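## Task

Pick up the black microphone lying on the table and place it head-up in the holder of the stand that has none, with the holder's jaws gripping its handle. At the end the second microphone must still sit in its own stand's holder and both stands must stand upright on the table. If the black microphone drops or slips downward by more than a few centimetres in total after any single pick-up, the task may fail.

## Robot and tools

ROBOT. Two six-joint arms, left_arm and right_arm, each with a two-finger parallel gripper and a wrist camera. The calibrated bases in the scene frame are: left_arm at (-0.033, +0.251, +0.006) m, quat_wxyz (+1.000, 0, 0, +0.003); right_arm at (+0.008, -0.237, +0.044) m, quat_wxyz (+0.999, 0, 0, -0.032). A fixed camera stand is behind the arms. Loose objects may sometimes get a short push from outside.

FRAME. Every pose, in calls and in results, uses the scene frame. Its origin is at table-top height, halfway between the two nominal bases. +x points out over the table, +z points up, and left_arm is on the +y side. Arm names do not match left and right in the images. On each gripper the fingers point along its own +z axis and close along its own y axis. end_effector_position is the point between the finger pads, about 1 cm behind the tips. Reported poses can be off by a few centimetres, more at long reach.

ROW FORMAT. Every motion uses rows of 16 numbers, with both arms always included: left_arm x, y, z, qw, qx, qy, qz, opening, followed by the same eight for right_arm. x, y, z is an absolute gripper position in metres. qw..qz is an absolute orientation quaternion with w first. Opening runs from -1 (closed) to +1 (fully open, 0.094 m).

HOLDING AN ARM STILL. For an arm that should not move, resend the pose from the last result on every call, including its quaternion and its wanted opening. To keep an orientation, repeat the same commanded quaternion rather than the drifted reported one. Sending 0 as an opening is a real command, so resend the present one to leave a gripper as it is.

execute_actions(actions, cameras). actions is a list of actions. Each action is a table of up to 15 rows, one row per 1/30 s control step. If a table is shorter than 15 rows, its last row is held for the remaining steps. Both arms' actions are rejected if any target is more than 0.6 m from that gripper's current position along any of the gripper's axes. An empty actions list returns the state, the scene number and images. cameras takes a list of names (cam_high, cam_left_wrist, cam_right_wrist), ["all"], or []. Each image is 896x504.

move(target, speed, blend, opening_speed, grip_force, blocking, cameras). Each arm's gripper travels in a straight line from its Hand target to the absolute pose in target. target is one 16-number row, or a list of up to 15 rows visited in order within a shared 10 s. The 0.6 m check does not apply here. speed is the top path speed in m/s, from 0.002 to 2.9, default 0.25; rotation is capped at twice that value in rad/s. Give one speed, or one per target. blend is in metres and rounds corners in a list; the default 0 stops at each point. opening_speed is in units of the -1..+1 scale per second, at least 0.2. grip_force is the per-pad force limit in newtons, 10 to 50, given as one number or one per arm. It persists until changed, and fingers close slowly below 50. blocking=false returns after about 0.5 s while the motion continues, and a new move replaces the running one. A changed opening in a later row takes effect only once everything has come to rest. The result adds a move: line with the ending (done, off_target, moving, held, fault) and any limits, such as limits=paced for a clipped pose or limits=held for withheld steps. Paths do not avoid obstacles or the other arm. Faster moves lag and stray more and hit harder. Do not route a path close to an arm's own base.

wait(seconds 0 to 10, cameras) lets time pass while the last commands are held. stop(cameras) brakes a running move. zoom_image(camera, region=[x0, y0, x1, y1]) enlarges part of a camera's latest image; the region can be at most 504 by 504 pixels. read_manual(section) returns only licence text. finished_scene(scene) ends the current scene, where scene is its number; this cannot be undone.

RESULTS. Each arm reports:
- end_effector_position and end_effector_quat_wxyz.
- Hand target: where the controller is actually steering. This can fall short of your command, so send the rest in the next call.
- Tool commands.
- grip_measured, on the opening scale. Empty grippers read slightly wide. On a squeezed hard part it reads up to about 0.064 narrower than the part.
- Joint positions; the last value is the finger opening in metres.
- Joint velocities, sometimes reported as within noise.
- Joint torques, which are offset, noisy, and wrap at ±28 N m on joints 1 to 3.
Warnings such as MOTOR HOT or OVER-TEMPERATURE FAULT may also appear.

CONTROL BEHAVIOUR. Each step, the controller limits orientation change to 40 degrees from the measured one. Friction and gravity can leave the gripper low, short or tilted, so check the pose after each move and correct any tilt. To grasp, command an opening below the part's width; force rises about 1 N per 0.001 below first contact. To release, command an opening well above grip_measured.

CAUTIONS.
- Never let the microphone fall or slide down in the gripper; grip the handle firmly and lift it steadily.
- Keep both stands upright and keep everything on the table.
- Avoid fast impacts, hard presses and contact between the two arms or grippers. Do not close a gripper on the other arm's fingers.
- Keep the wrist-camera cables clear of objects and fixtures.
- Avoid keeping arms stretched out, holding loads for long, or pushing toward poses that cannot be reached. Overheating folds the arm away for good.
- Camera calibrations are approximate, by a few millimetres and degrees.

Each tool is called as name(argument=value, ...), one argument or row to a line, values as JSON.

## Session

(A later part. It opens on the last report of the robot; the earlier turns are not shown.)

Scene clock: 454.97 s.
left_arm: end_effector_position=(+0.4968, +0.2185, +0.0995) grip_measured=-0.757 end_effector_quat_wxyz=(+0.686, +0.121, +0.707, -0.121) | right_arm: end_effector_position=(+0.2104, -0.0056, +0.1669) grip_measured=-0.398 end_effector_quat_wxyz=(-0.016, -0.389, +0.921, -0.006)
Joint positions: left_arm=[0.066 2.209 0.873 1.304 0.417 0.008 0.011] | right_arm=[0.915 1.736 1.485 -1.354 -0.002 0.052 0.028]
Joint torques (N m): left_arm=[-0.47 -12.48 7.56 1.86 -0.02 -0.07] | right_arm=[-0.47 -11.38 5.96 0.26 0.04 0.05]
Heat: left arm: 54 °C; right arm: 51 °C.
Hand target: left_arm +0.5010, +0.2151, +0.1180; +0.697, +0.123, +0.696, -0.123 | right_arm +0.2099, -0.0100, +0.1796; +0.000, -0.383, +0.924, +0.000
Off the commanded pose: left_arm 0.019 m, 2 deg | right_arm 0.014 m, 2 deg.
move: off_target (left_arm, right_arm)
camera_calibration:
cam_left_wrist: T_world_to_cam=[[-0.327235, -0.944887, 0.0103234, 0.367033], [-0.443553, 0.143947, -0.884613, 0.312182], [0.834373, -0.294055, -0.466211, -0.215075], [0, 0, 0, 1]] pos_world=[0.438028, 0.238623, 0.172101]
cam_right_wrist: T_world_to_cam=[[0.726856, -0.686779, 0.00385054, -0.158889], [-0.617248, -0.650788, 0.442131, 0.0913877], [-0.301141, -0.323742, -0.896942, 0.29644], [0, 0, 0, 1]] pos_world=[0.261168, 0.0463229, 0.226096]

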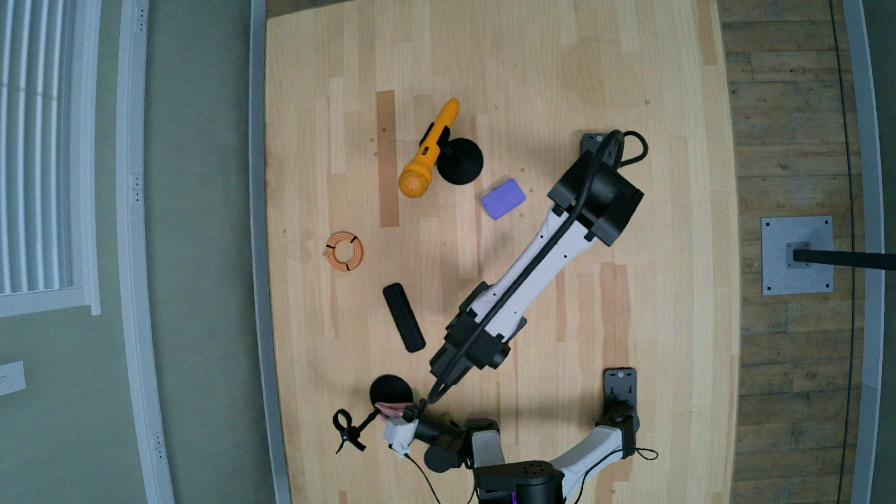

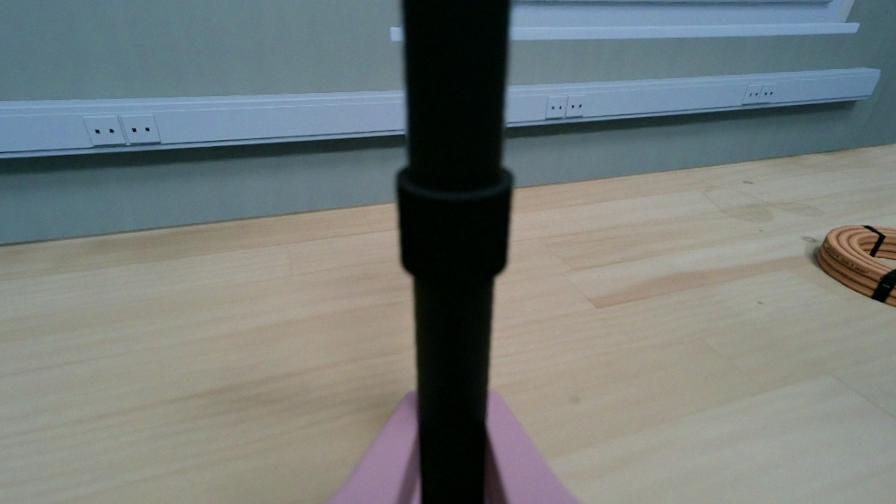

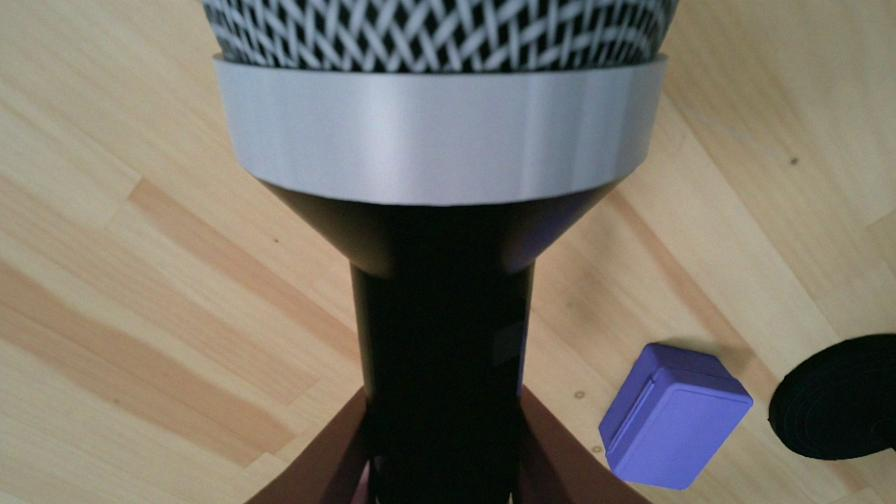

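move(
  target=[
    [0.5015, 0.2150, 0.140, 0.6964, 0.1228, 0.6964, -0.1228, -1, 0.34, -0.03, 0.38, 0.6744, -0.2126, 0.6744, 0.2126, -1],
  ],
  speed=[0.2],
  cameras=["cam_left_wrist", "cam_right_wrist", "cam_high"],
)

Scene clock: 479.10 s.
left_arm: end_effector_position=(+0.4961, +0.2185, +0.1035) grip_measured=-0.757 end_effector_quat_wxyz=(+0.665, +0.116, +0.727, -0.126) | right_arm: end_effector_position=(+0.3371, -0.0315, +0.3476) grip_measured=-0.398 end_effector_quat_wxyz=(+0.631, -0.223, +0.717, +0.197)
Joint positions: left_arm=[0.066 2.144 0.873 1.179 0.417 0.008 0.011] | right_arm=[0.584 1.055 0.784 0.144 -0.083 -0.01 0.028]
Joint torques (N m): left_arm=[-0.53 -13.46 8.17 2.37 -0.05 -0.08] | right_arm=[-0.39 -3.21 8.21 2.97 -0.11 0.05]
Heat: left arm: 53 °C; right arm: 50 °C.
Hand target: left_arm +0.5005, +0.2150, +0.1397; +0.696, +0.123, +0.696, -0.123 | right_arm +0.3374, -0.0316, +0.3796; +0.673, -0.214, +0.676, +0.212
Off the commanded pose: left_arm 0.037 m, 5 deg | right_arm 0.033 m, 7 deg.
move: off_target (left_arm, right_arm)
camera_calibration:
cam_left_wrist: T_world_to_cam=[[-0.32595, -0.944777, 0.0339473, 0.363666], [-0.495582, 0.140177, -0.857175, 0.339257], [0.805081, -0.29622, -0.513905, -0.192791], [0, 0, 0, 1]] pos_world=[0.441879, 0.238919, 0.179381]
cam_right_wrist: T_world_to_cam=[[0.566095, -0.824215, 0.014348, -0.223202], [-0.424177, -0.306173, -0.852251, 0.468524], [0.706831, 0.476369, -0.522936, 0.0436192], [0, 0, 0, 1]] pos_world=[0.294259, -0.0612961, 0.425313]

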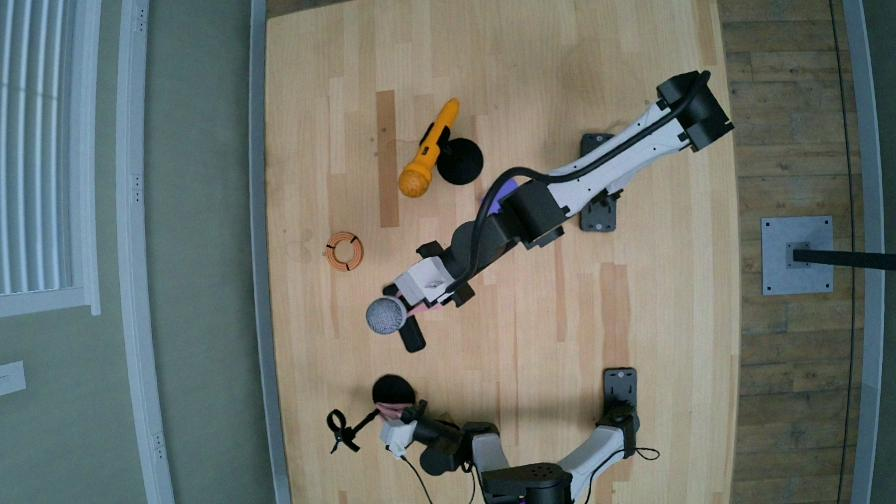

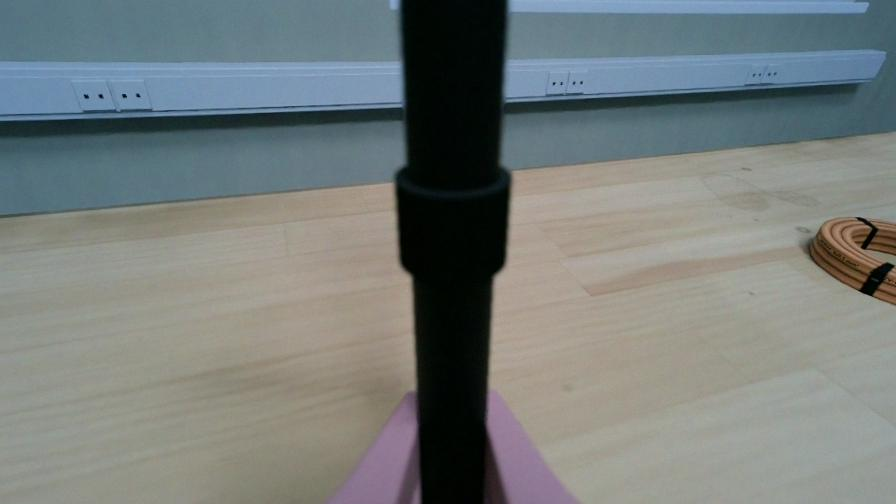

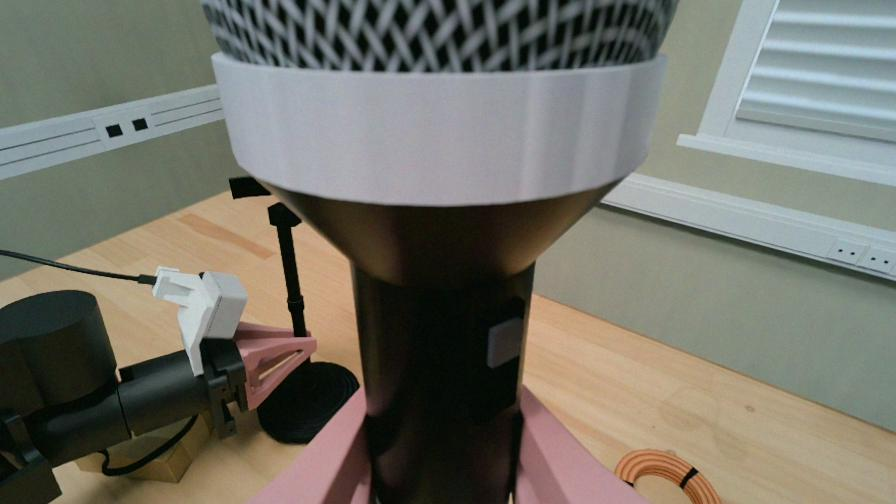

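move(
  target=[
    [0.5015, 0.2150, 0.113, 0.6964, 0.1228, 0.6964, -0.1228, -1, 0.34, -0.03, 0.38, 0.6744, -0.2126, 0.6744, 0.2126, -1],
    [0.398, 0.198, 0.113, 0.6964, -0.1228, 0.6964, 0.1228, -1, 0.34, -0.03, 0.38, 0.6744, -0.2126, 0.6744, 0.2126, -1],
  ],
  speed=[0.07, 0.07],
  cameras=["cam_left_wrist", "cam_right_wrist", "cam_high"],
)

Scene clock: 503.10 s.
left_arm: end_effector_position=(+0.4014, +0.1974, +0.0973) grip_measured=-0.757 end_effector_quat_wxyz=(+0.682, -0.110, +0.712, +0.127) | right_arm: end_effector_position=(+0.3371, -0.0314, +0.3479) grip_measured=-0.398 end_effector_quat_wxyz=(+0.631, -0.224, +0.716, +0.197)
Joint positions: left_arm=[-0.396 2.079 0.547 1.483 -0.726 -0.002 0.011] | right_arm=[0.584 1.055 0.784 0.145 -0.084 -0.01 0.028]
Joint torques (N m): left_arm=[-0.31 -10.22 3.3 2.25 -0.24 -0.01] | right_arm=[-0.39 -3.12 8.21 2.99 -0.11 0.06]
Heat: left arm: 54 °C; right arm: 53 °C.
Hand target: left_arm +0.3982, +0.1980, +0.1125; +0.696, -0.123, +0.697, +0.122 | right_arm +0.3375, -0.0314, +0.3796; +0.673, -0.214, +0.676, +0.212
Off the commanded pose: left_arm 0.016 m, 3 deg | right_arm 0.032 m, 7 deg.
move: off_target (left_arm, right_arm)
camera_calibration:
cam_left_wrist: T_world_to_cam=[[0.340406, -0.939905, -0.0264952, 0.0505624], [-0.452488, -0.139047, -0.880864, 0.330107], [0.824244, 0.31184, -0.472628, -0.257614], [0, 0, 0, 1]] pos_world=[0.344494, 0.173758, 0.170363]
cam_right_wrist: T_world_to_cam=[[0.566359, -0.824032, 0.0144482, -0.223315], [-0.422919, -0.30563, -0.853071, 0.468798], [0.707373, 0.477034, -0.521595, 0.0430881], [0, 0, 0, 1]] pos_world=[0.294261, -0.0612937, 0.425619]

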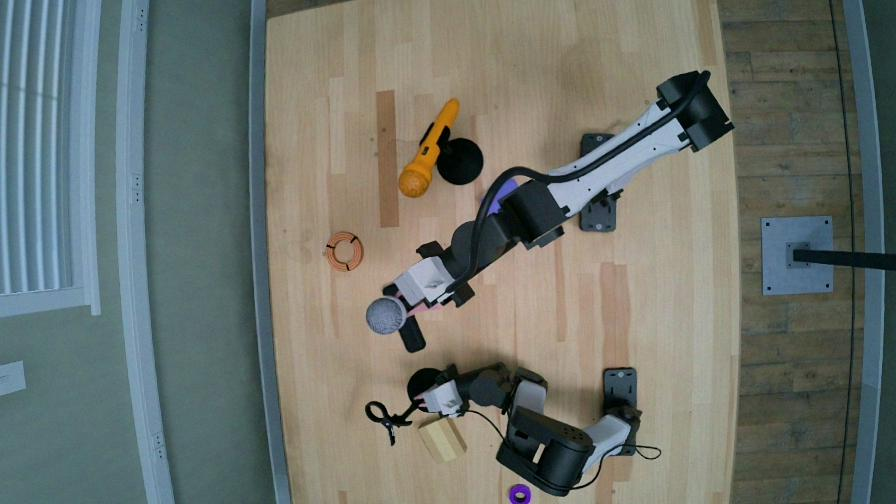

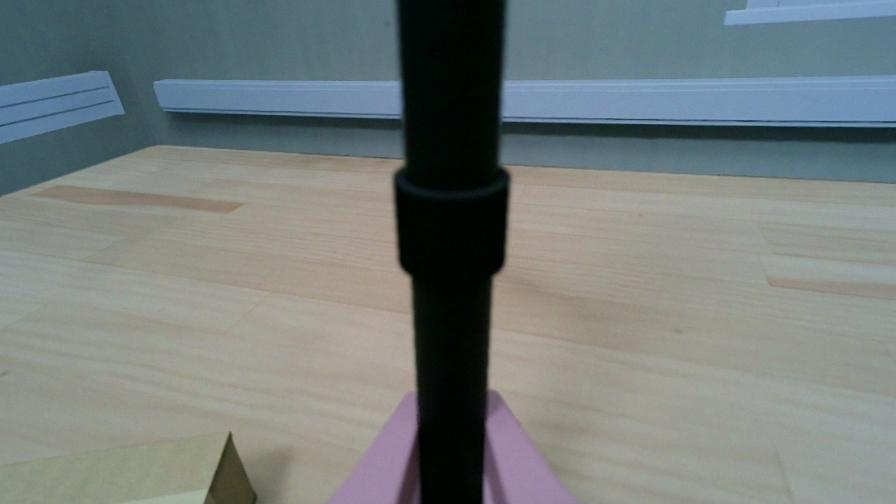

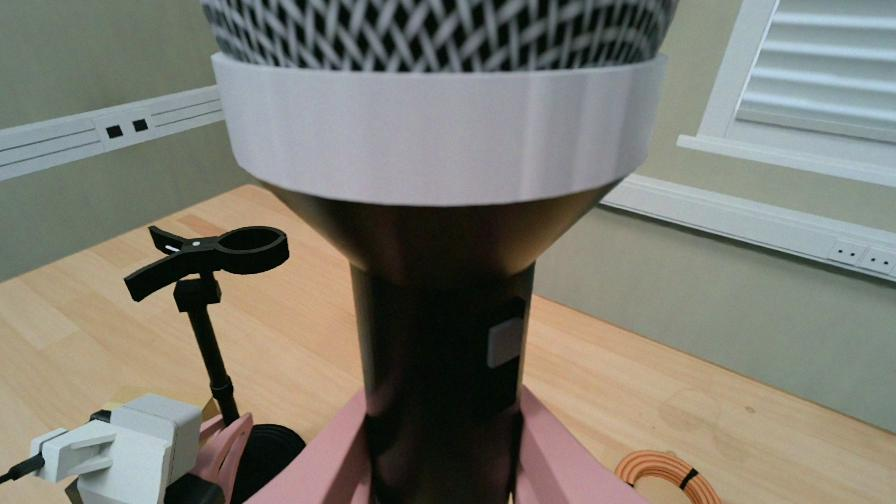

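zoom_image(
  camera="cam_high",
  region=[340, 350, 480, 470],
)

zoom_image(
  camera="cam_right_wrist",
  region=[100, 200, 320, 400],
)

Scaled by 3.600 from the camera's 896x504 image, which has a finer 1280x720 frame.

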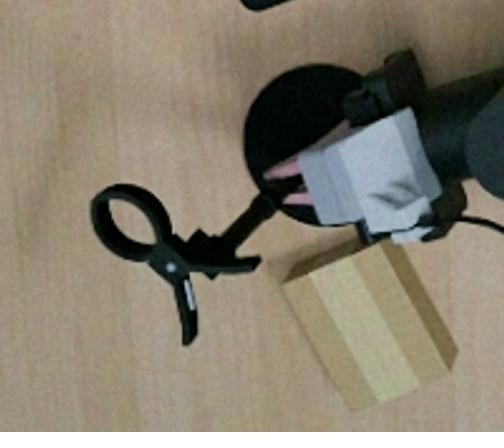

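Scaled by 2.291 from the camera's 896x504 image, which has a finer 1280x720 frame.

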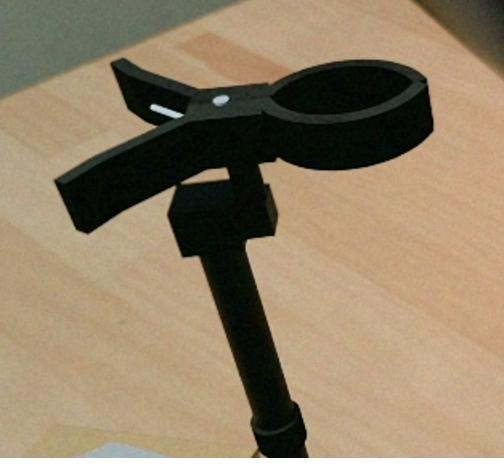

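move(
  target=[
    [0.400, 0.1975, 0.101, 0.6964, -0.1228, 0.6964, 0.1228, -1, 0.34, -0.03, 0.38, 0.6744, -0.2126, 0.6744, 0.2126, -1],
    [0.400, 0.1975, 0.101, 0.6964, -0.1228, 0.6964, 0.1228, 1, 0.34, -0.03, 0.38, 0.6744, -0.2126, 0.6744, 0.2126, -1],
    [0.288, 0.157, 0.105, 0.6964, -0.1228, 0.6964, 0.1228, 1, 0.34, -0.03, 0.38, 0.6744, -0.2126, 0.6744, 0.2126, -1],
  ],
  speed=[0.07, 0.07, 0.12],
  opening_speed=1.5,
  cameras=["cam_left_wrist", "cam_right_wrist", "cam_high"],
)

Scene clock: 547.57 s.
left_arm: end_effector_position=(+0.2903, +0.1573, +0.0933) grip_measured=+0.999 end_effector_quat_wxyz=(+0.669, -0.107, +0.722, +0.142) | right_arm: end_effector_position=(+0.3371, -0.0314, +0.3479) grip_measured=-0.398 end_effector_quat_wxyz=(+0.631, -0.224, +0.716, +0.197)
Joint positions: left_arm=[-0.772 1.941 0.263 1.53 -1.118 -0.07 0.094] | right_arm=[0.584 1.055 0.784 0.145 -0.084 -0.01 0.028]
Joint torques (N m): left_arm=[-0.46 -7.25 2.11 2.27 -0.2 -0.08] | right_arm=[-0.39 -3.12 8.23 2.99 -0.11 0.06]
Heat: left arm: 55 °C; right arm: 61 °C.
Hand target: left_arm +0.2882, +0.1571, +0.1047; +0.683, -0.127, +0.709, +0.123 | right_arm +0.3375, -0.0314, +0.3796; +0.673, -0.214, +0.676, +0.212
Off the commanded pose: left_arm 0.012 m, 5 deg | right_arm 0.032 m, 7 deg.
joint sent to its limit (left arm) — joint 4 (wrist pitch), upper limit. The joint targets still meet the commanded pose.
move: off_target (left_arm, right_arm)
camera_calibration:
cam_left_wrist: T_world_to_cam=[[0.355041, -0.933027, -0.0583608, 0.0481202], [-0.482089, -0.129246, -0.866537, 0.276498], [0.800959, 0.335791, -0.49569, -0.15027], [0, 0, 0, 1]] pos_world=[0.236572, 0.131093, 0.167917]
cam_right_wrist: T_world_to_cam=[[0.566359, -0.824032, 0.0144482, -0.223315], [-0.422919, -0.30563, -0.853071, 0.468798], [0.707373, 0.477034, -0.521595, 0.0430881], [0, 0, 0, 1]] pos_world=[0.294261, -0.0612937, 0.425619]

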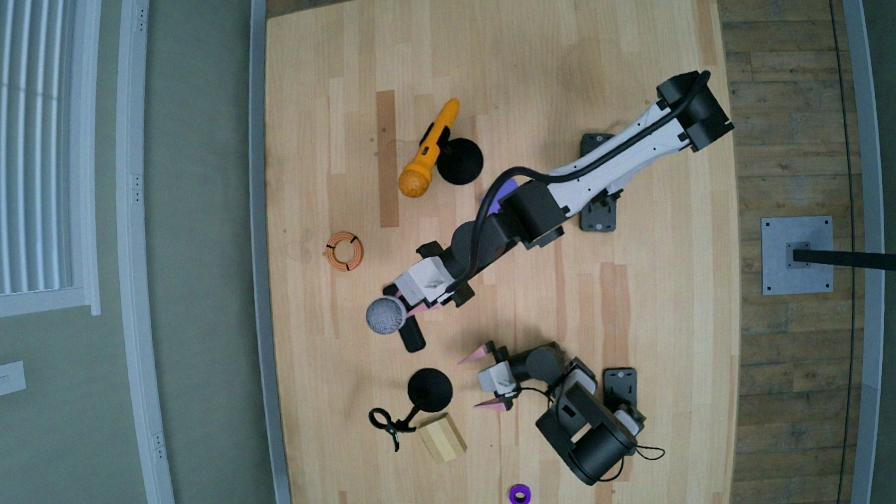

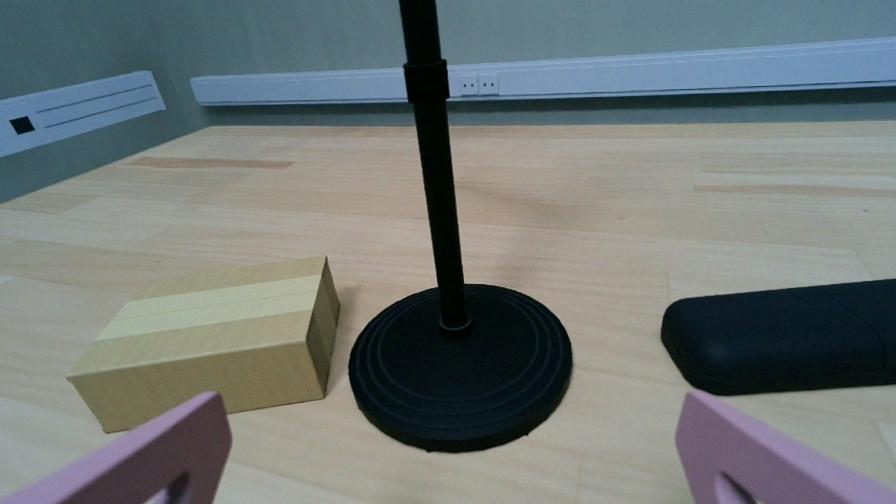

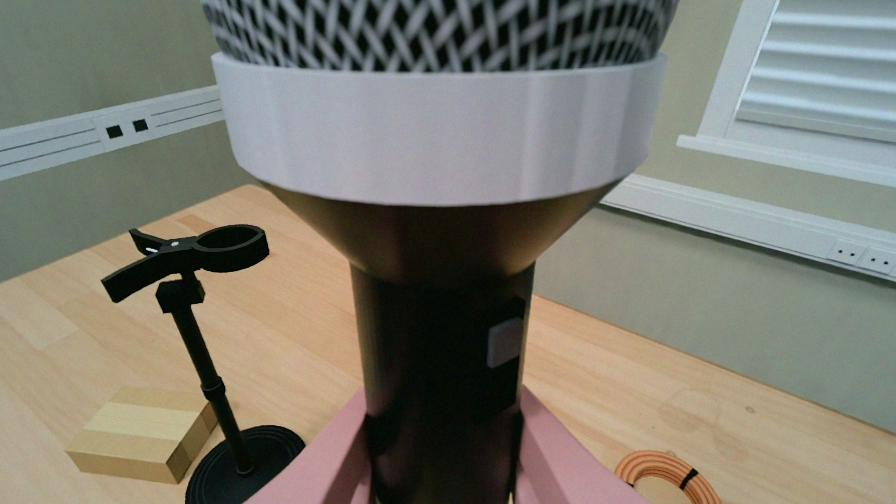

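zoom_image(
  camera="cam_high",
  region=[350, 350, 490, 470],
)

zoom_image(
  camera="cam_right_wrist",
  region=[60, 200, 360, 504],
)

Scaled by 3.600 from the camera's 896x504 image, which has a finer 1280x720 frame.

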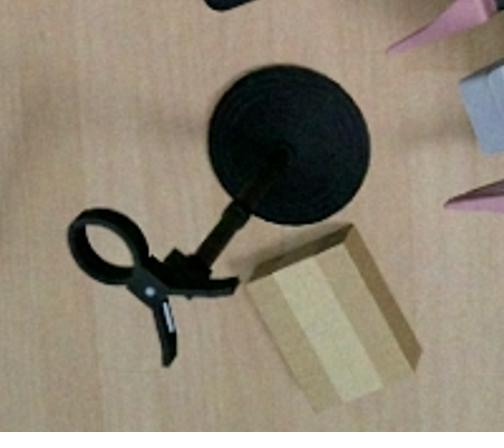

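Scaled by 1.658 from the camera's 896x504 image, which has a finer 1280x720 frame.

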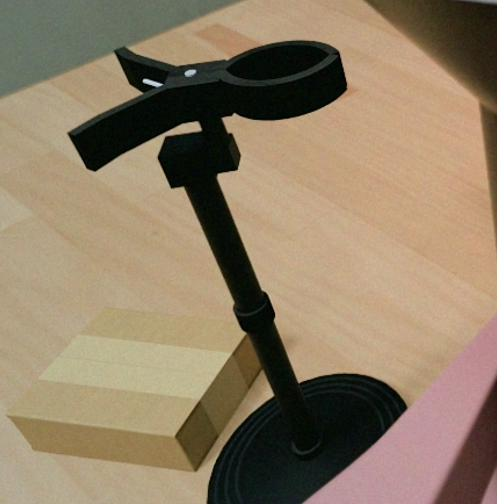

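move(
  target=[
    [0.27, 0.19, 0.20, 0.683, 0.030, 0.729, -0.030, 1, 0.34, -0.03, 0.38, 0.6744, -0.2126, 0.6744, 0.2126, -1],
    [0.285, 0.260, 0.32, 0.6242, 0.2822, 0.6812, -0.2585, 1, 0.34, -0.03, 0.38, 0.6744, -0.2126, 0.6744, 0.2126, -1],
    [0.311, 0.287, 0.315, 0.6242, 0.2822, 0.6812, -0.2585, 1, 0.34, -0.03, 0.38, 0.6744, -0.2126, 0.6744, 0.2126, -1],
  ],
  speed=[0.2, 0.2, 0.2],
  blend=[0.03, 0.02, 0],
  cameras=["cam_left_wrist", "cam_right_wrist", "cam_high"],
)

Scene clock: 590.77 s.
left_arm: end_effector_position=(+0.3094, +0.2839, +0.3080) grip_measured=+0.999 end_effector_quat_wxyz=(+0.622, +0.276, +0.684, -0.262) | right_arm: end_effector_position=(+0.3371, -0.0314, +0.3480) grip_measured=-0.398 end_effector_quat_wxyz=(+0.631, -0.223, +0.716, +0.197)
Joint positions: left_arm=[0.611 1.309 1.004 -0.18 1.379 0.462 0.094] | right_arm=[0.584 1.055 0.784 0.146 -0.084 -0.01 0.028]
Joint torques (N m): left_arm=[0.69 -3.67 12 1.31 0.32 0.07] | right_arm=[-0.39 -3.12 8.21 2.99 -0.11 0.06]
Heat: left arm: 55 °C; right arm: 66 °C.
Hand target: left_arm +0.3109, +0.2870, +0.3150; +0.625, +0.281, +0.681, -0.258 | right_arm +0.3376, -0.0314, +0.3796; +0.673, -0.214, +0.676, +0.212
Off the commanded pose: left_arm 0.008 m, 1 deg | right_arm 0.032 m, 7 deg.
move: off_target (right_arm); blend cut to 0.0189 m at target 2
camera_calibration:
cam_left_wrist: T_world_to_cam=[[-0.696277, -0.717511, 0.0194144, 0.412225], [-0.383626, 0.34914, -0.854946, 0.318189], [0.606654, -0.602727, -0.518354, 0.23176], [0, 0, 0, 1]] pos_world=[0.26849, 0.324372, 0.384165]
cam_right_wrist: T_world_to_cam=[[0.56641, -0.823996, 0.0145085, -0.22338], [-0.422639, -0.305544, -0.85324, 0.468808], [0.707499, 0.477152, -0.521316, 0.0431103], [0, 0, 0, 1]] pos_world=[0.294161, -0.0613933, 0.425721]

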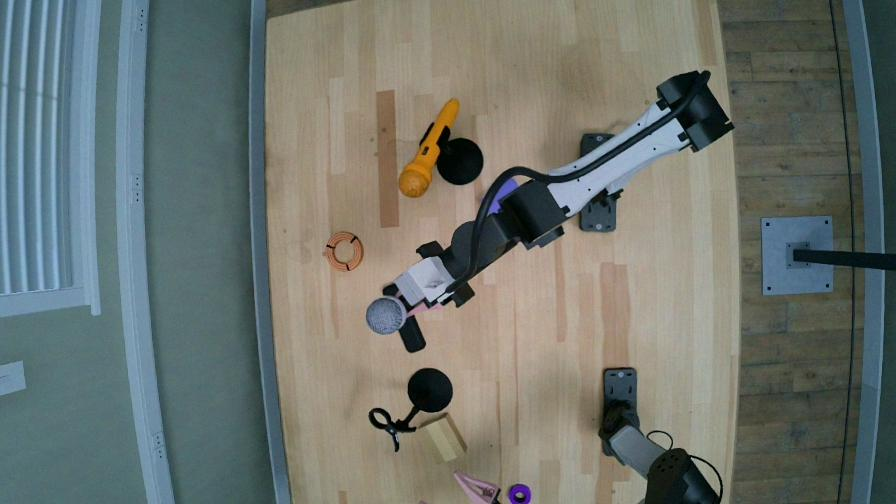

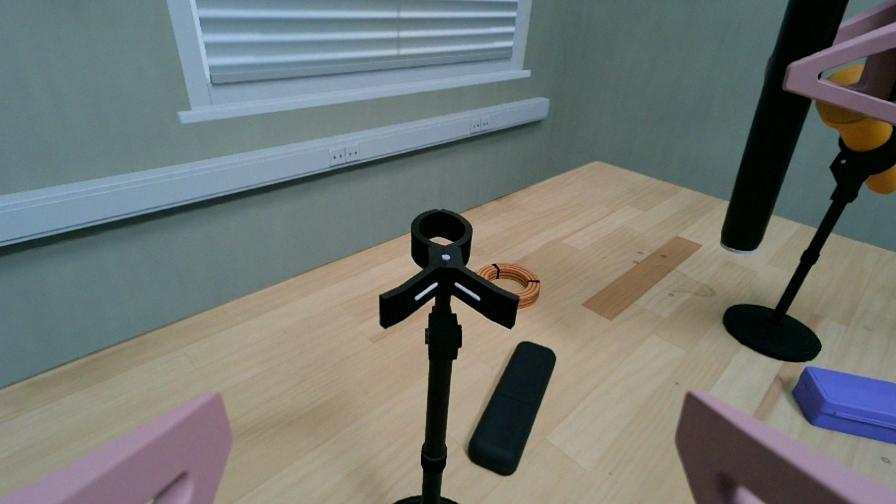

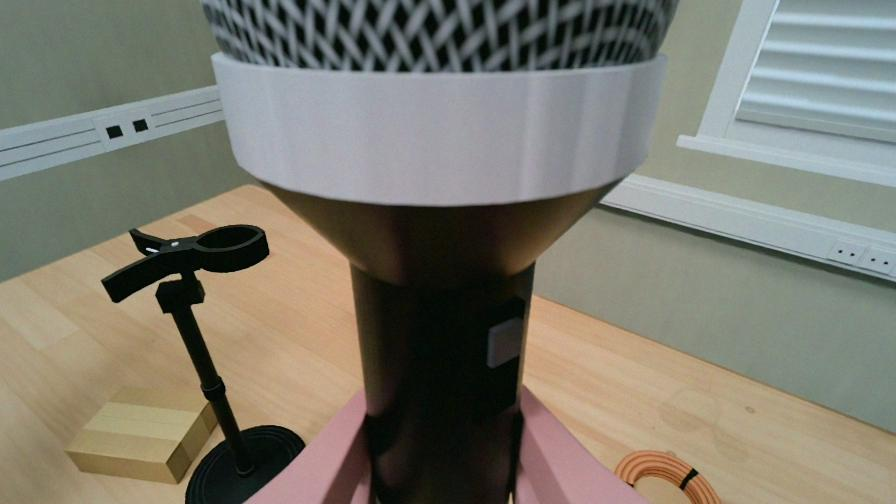

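move(
  target=[
    [0.3577, 0.2346, 0.290, 0.6307, 0.2642, 0.6883, -0.2421, 1, 0.23, -0.03, 0.22, 0, -0.3827, 0.9239, 0, -1],
  ],
  speed=[0.2],
  cameras=["cam_left_wrist", "cam_high"],
)

Scene clock: 617.77 s.
left_arm: end_effector_position=(+0.3559, +0.2364, +0.2983) grip_measured=+0.999 end_effector_quat_wxyz=(+0.636, +0.270, +0.683, -0.237) | right_arm: end_effector_position=(+0.2274, -0.0349, +0.2070) grip_measured=-0.398 end_effector_quat_wxyz=(-0.019, -0.382, +0.924, -0.006)
Joint positions: left_arm=[0.367 1.337 0.893 0.267 1.101 0.177 0.094] | right_arm=[0.807 1.716 1.621 -1.515 -0.002 -0.041 0.028]
Joint torques (N m): left_arm=[-0.53 -4.05 7.62 1.81 -0.03 -0.11] | right_arm=[0.83 -7.83 10.22 0.26 0.02 0.04]
Heat: left arm: 50 °C; right arm: 65 °C.
Hand target: left_arm +0.3575, +0.2346, +0.2900; +0.631, +0.264, +0.688, -0.242 | right_arm +0.2297, -0.0302, +0.2198; +0.000, -0.383, +0.924, +0.000
Off the commanded pose: left_arm 0.009 m, 1 deg | right_arm 0.014 m, 2 deg.
move: off_target (right_arm)
camera_calibration:
cam_left_wrist: T_world_to_cam=[[-0.661731, -0.749588, -0.015138, 0.41623], [-0.373735, 0.3473, -0.860061, 0.342726], [0.649949, -0.563472, -0.509966, 0.142707], [0, 0, 0, 1]] pos_world=[0.310769, 0.273384, 0.373842]
Images, in order (width x height): cam_high 896x504, cam_left_wrist 896x504.

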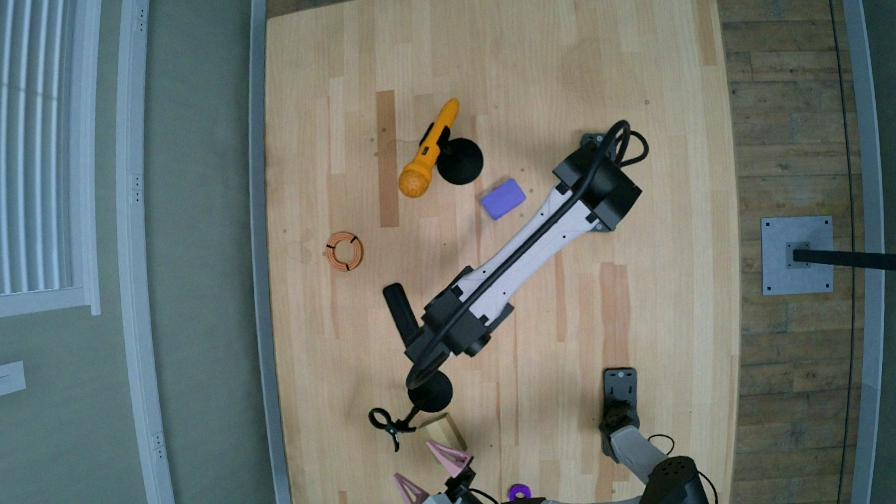

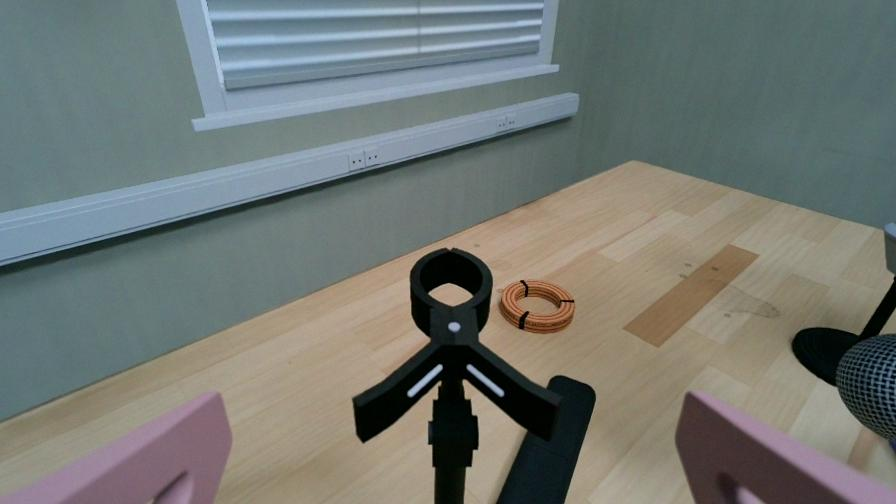

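move(
  target=[
    [0.3600, 0.2322, 0.264, 0.6307, 0.2642, 0.6883, -0.2421, 1, 0.23, -0.03, 0.22, 0, -0.3827, 0.9239, 0, -1],
    [0.3800, 0.2122, 0.264, 0.6307, 0.2642, 0.6883, -0.2421, 1, 0.23, -0.03, 0.22, 0, -0.3827, 0.9239, 0, -1],
  ],
  speed=[0.1, 0.06],
  blend=[0.01, 0],
  cameras=["cam_left_wrist", "cam_high"],
)

Scene clock: 636.80 s.
left_arm: end_effector_position=(+0.3757, +0.2130, +0.2604) grip_measured=+0.999 end_effector_quat_wxyz=(+0.627, +0.264, +0.691, -0.245) | right_arm: end_effector_position=(+0.2272, -0.0350, +0.2071) grip_measured=-0.398 end_effector_quat_wxyz=(-0.019, -0.382, +0.924, -0.006)
Joint positions: left_arm=[0.268 1.429 0.82 0.433 1.004 0.142 0.094] | right_arm=[0.807 1.716 1.621 -1.516 -0.002 -0.041 0.028]
Joint torques (N m): left_arm=[-0.4 -4.7 10.29 1.92 -0.04 -0.06] | right_arm=[0.83 -7.8 10.24 0.24 0.02 0.04]
Heat: left arm: 50 °C; right arm: 53 °C.
Hand target: left_arm +0.3798, +0.2122, +0.2640; +0.631, +0.264, +0.688, -0.242 | right_arm +0.2297, -0.0302, +0.2198; +0.000, -0.383, +0.924, +0.000
Off the commanded pose: left_arm 0.006 m, 1 deg | right_arm 0.014 m, 2 deg.
move: off_target (right_arm)
camera_calibration:
cam_left_wrist: T_world_to_cam=[[-0.663146, -0.748403, 0.0114077, 0.404637], [-0.397684, 0.339387, -0.852445, 0.334372], [0.634101, -0.569833, -0.522692, 0.107972], [0, 0, 0, 1]] pos_world=[0.332842, 0.250876, 0.336854]
Images, in order (width x height): cam_high 896x504, cam_left_wrist 896x504.

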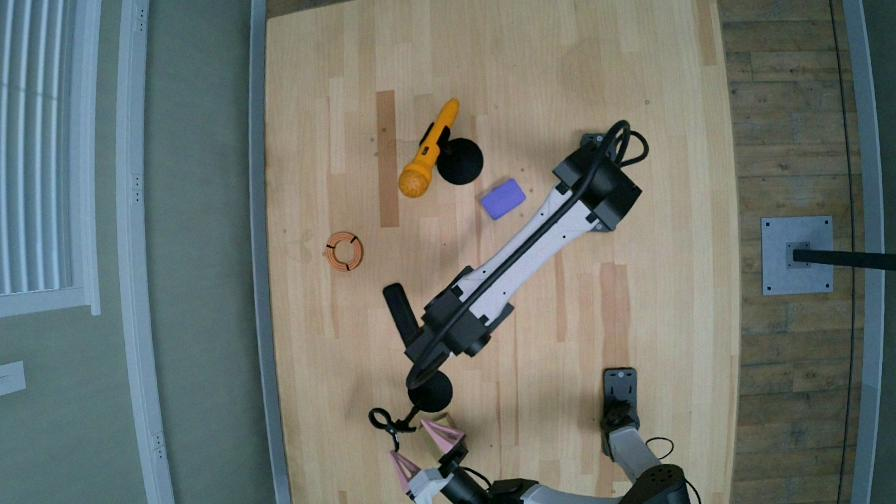

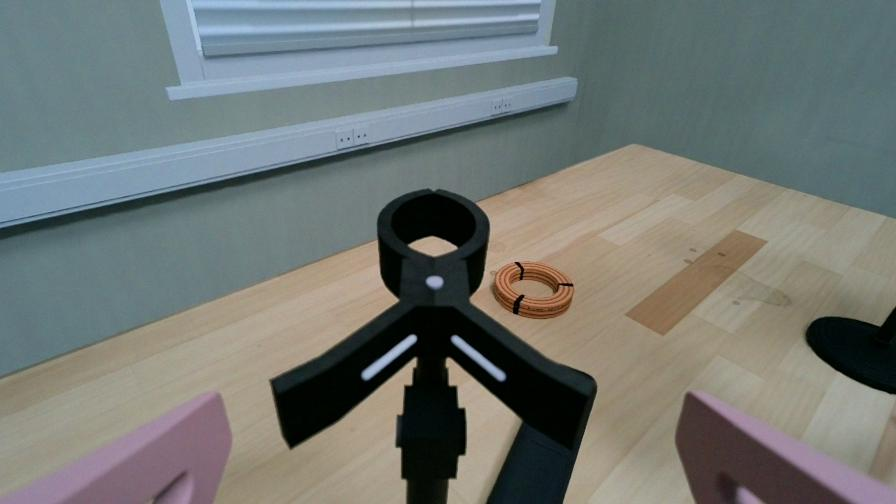

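move(
  target=[
    [0.3826, 0.2152, 0.2765, 0.6307, 0.2642, 0.6883, -0.2421, 1, 0.23, -0.03, 0.22, 0, -0.3827, 0.9239, 0, -1],
    [0.3826, 0.2152, 0.2765, 0.6307, 0.2642, 0.6883, -0.2421, 0.3, 0.23, -0.03, 0.22, 0, -0.3827, 0.9239, 0, -1],
  ],
  speed=[0.06, 0.06],
  opening_speed=0.7,
  cameras=["cam_left_wrist", "cam_high"],
)

Scene clock: 651.10 s.
left_arm: end_effector_position=(+0.3787, +0.2139, +0.2691) grip_measured=+0.302 end_effector_quat_wxyz=(+0.629, +0.265, +0.690, -0.243) | right_arm: end_effector_position=(+0.2272, -0.0350, +0.2071) grip_measured=-0.398 end_effector_quat_wxyz=(-0.019, -0.382, +0.924, -0.006)
Joint positions: left_arm=[0.268 1.429 0.853 0.405 1.004 0.142 0.061] | right_arm=[0.807 1.716 1.621 -1.516 -0.002 -0.041 0.028]
Joint torques (N m): left_arm=[0.14 -5.15 11.97 1.66 0.05 -0.06] | right_arm=[0.84 -7.83 10.21 0.24 0.02 0.04]
Heat: left arm: 51 °C; right arm: 50 °C.
Hand target: left_arm +0.3824, +0.2153, +0.2765; +0.631, +0.264, +0.688, -0.242 | right_arm +0.2297, -0.0302, +0.2198; +0.000, -0.383, +0.924, +0.000
Off the commanded pose: left_arm 0.008 m, 0 deg | right_arm 0.014 m, 2 deg.
move: off_target (right_arm)
camera_calibration:
cam_left_wrist: T_world_to_cam=[[-0.662584, -0.748953, 0.00723165, 0.408183], [-0.39383, 0.340168, -0.853923, 0.34152], [0.637088, -0.568644, -0.52035, 0.109104], [0, 0, 0, 1]] pos_world=[0.335447, 0.251577, 0.345453]
Images, in order (width x height): cam_high 896x504, cam_left_wrist 896x504.

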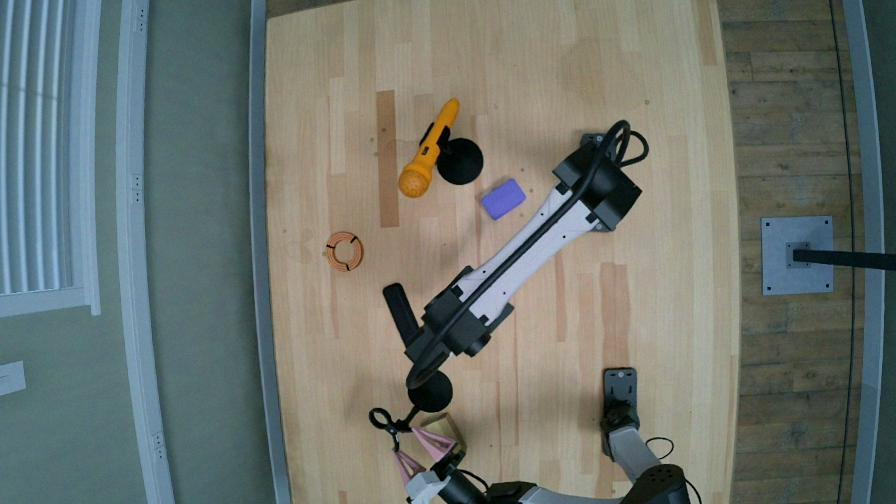

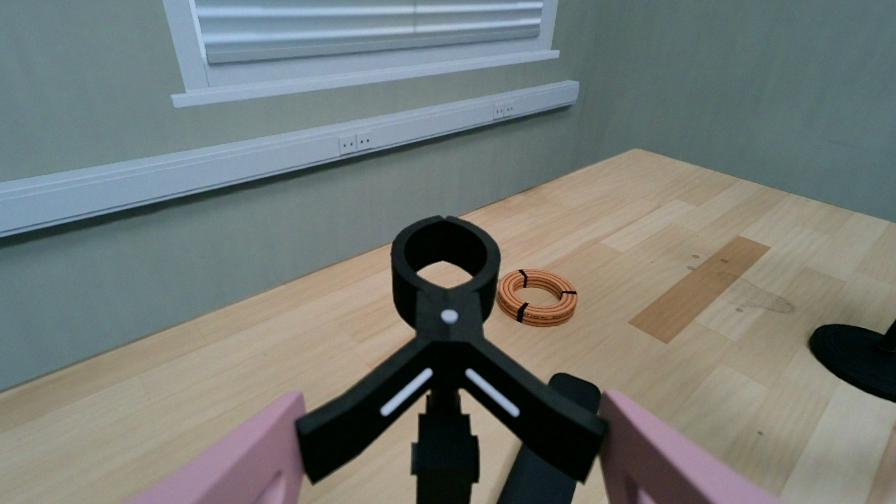

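move(
  target=[
    [0.3826, 0.2152, 0.2765, 0.6307, 0.2642, 0.6883, -0.2421, 0.3, 0.34, -0.03, 0.42, 0.6744, -0.2126, 0.6744, 0.2126, -1],
    [0.3826, 0.2152, 0.2765, 0.6307, 0.2642, 0.6883, -0.2421, 0.3, 0.415, 0.175, 0.50, 0.6653, -0.2745, 0.6313, 0.2892, -1],
  ],
  speed=[0.25, 0.2],
  blend=[0.04, 0],
  cameras=["cam_left_wrist", "cam_right_wrist", "cam_high"],
)

Scene clock: 692.07 s.
left_arm: end_effector_position=(+0.3787, +0.2139, +0.2691) grip_measured=+0.302 end_effector_quat_wxyz=(+0.629, +0.265, +0.690, -0.243) | right_arm: end_effector_position=(+0.4177, +0.1738, +0.4381) grip_measured=-0.398 end_effector_quat_wxyz=(+0.612, -0.294, +0.685, +0.265)
Joint positions: left_arm=[0.268 1.429 0.853 0.405 1.004 0.142 0.061] | right_arm=[0.839 1.827 1.799 -0.084 -0.039 -0.002 0.028]
Joint torques (N m): left_arm=[0.24 -5.16 11.96 1.64 0.07 -0.05] | right_arm=[0.53 -11.36 13.18 2.79 -0.02 0.01]
Heat: left arm: 52 °C; right arm: 49 °C.
Hand target: left_arm +0.3824, +0.2153, +0.2765; +0.631, +0.264, +0.688, -0.242 | right_arm +0.4097, +0.1696, +0.4977; +0.665, -0.275, +0.632, +0.289
Off the commanded pose: left_arm 0.008 m, 0 deg | right_arm 0.062 m, 9 deg.
move: off_target (right_arm)
camera_calibration:
cam_left_wrist: T_world_to_cam=[[-0.662584, -0.748953, 0.00723165, 0.408183], [-0.39383, 0.340168, -0.853923, 0.34152], [0.637088, -0.568644, -0.52035, 0.109104], [0, 0, 0, 1]] pos_world=[0.335447, 0.251577, 0.345453]
cam_right_wrist: T_world_to_cam=[[0.724705, -0.688957, 0.0118928, -0.189624], [-0.343697, -0.376382, -0.860354, 0.624912], [0.597223, 0.619415, -0.509559, -0.0487174], [0, 0, 0, 1]] pos_world=[0.381297, 0.13474, 0.515076]

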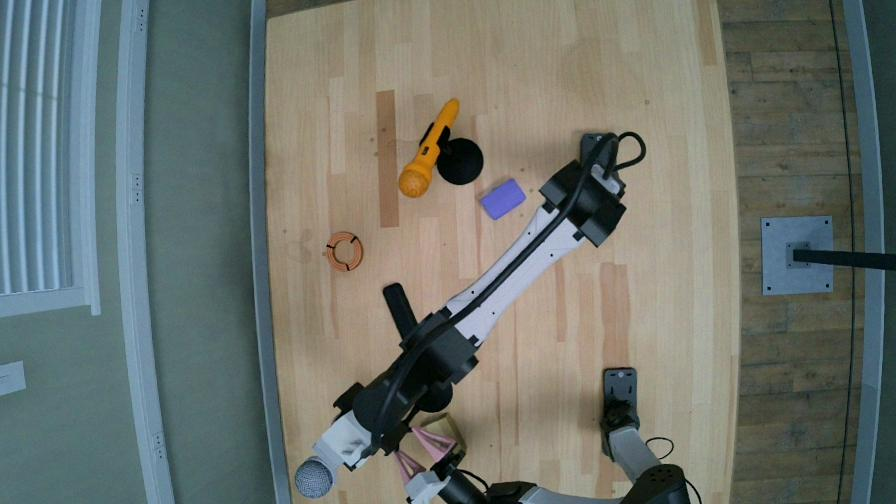

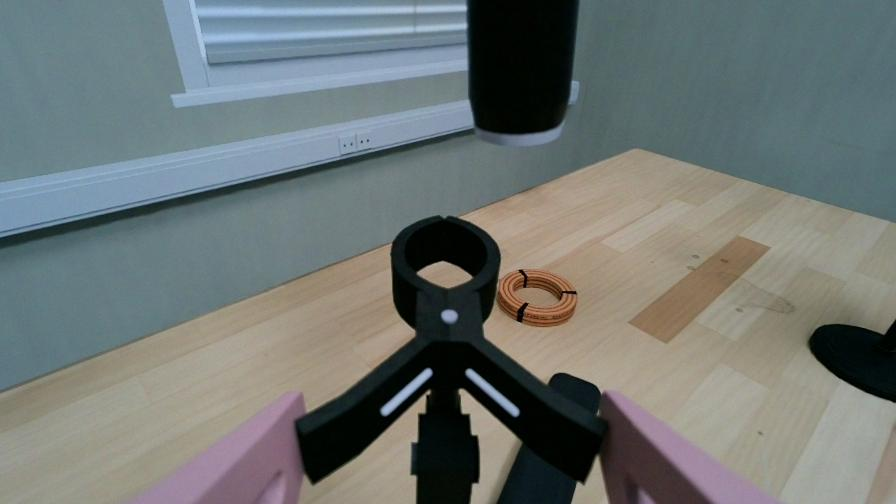

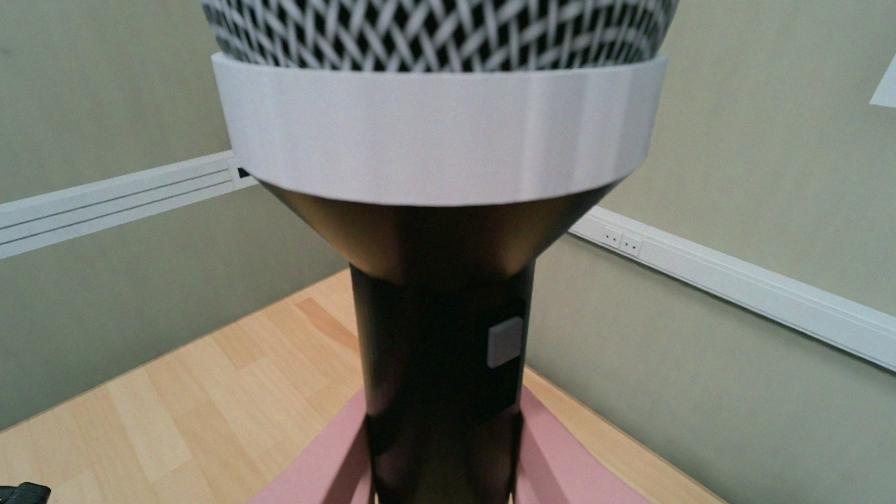

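move(
  target=[
    [0.3826, 0.2152, 0.2765, 0.6307, 0.2642, 0.6883, -0.2421, -0.1, 0.4207, 0.1934, 0.50, 0.6762, -0.2694, 0.6196, 0.2940, -1],
  ],
  speed=[0.1],
  opening_speed=0.4,
  cameras=["cam_left_wrist", "cam_high"],
)

Scene clock: 729.47 s.
left_arm: end_effector_position=(+0.3789, +0.2139, +0.2699) grip_measured=-0.096 end_effector_quat_wxyz=(+0.629, +0.263, +0.690, -0.245) | right_arm: end_effector_position=(+0.4212, +0.1912, +0.4295) grip_measured=-0.398 end_effector_quat_wxyz=(+0.614, -0.297, +0.681, +0.269)
Joint positions: left_arm=[0.268 1.429 0.855 0.405 1.004 0.137 0.042] | right_arm=[0.858 1.879 1.824 -0.048 -0.029 -0.002 0.028]
Joint torques (N m): left_arm=[0.21 -5.18 11.75 1.62 0.05 0.01] | right_arm=[0.69 -11.92 13.68 2.98 0.09 0.02]
Heat: left arm: 54 °C; right arm: 59 °C.
Hand target: left_arm +0.3824, +0.2153, +0.2764; +0.631, +0.264, +0.688, -0.242 | right_arm +0.4135, +0.1858, +0.4970; +0.675, -0.270, +0.621, +0.294
Off the commanded pose: left_arm 0.008 m, 0 deg | right_arm 0.070 m, 11 deg.
move: off_target (right_arm)
camera_calibration:
cam_left_wrist: T_world_to_cam=[[-0.662238, -0.749219, 0.0105656, 0.407396], [-0.395214, 0.337282, -0.854428, 0.343505], [0.63659, -0.57001, -0.519462, 0.109653], [0, 0, 0, 1]] pos_world=[0.335747, 0.251874, 0.346156]
Images, in order (width x height): cam_high 896x504, cam_left_wrist 896x504.

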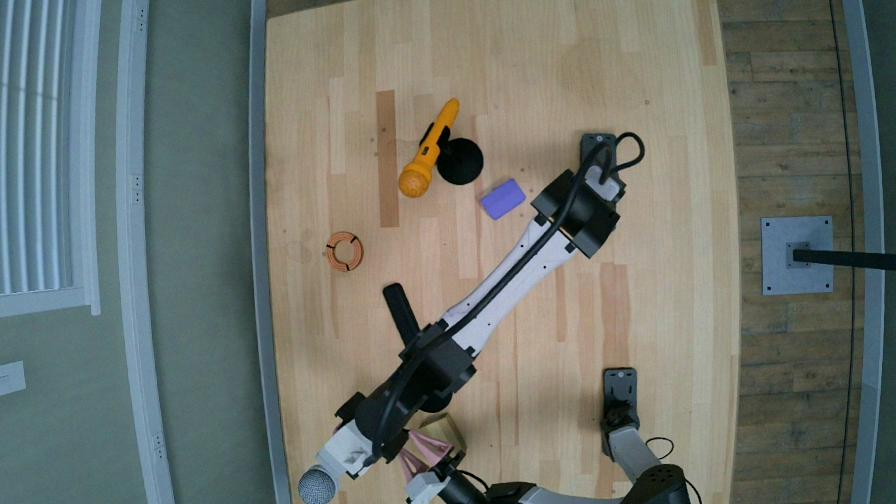

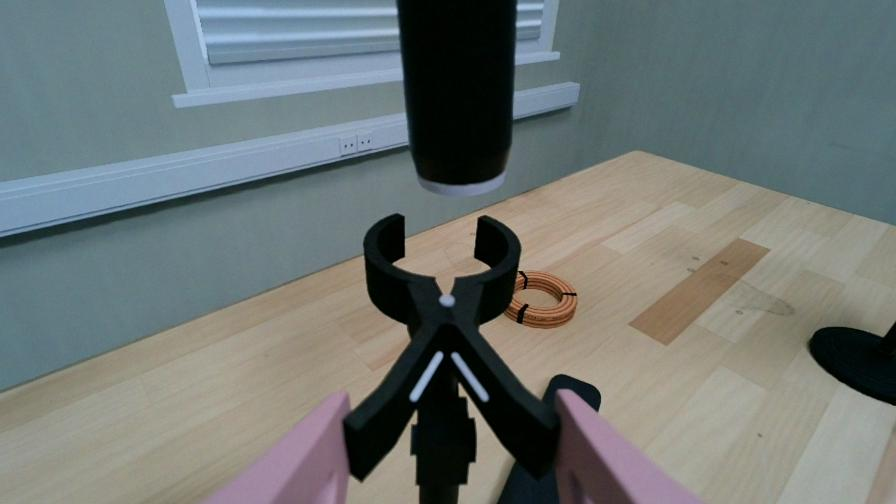

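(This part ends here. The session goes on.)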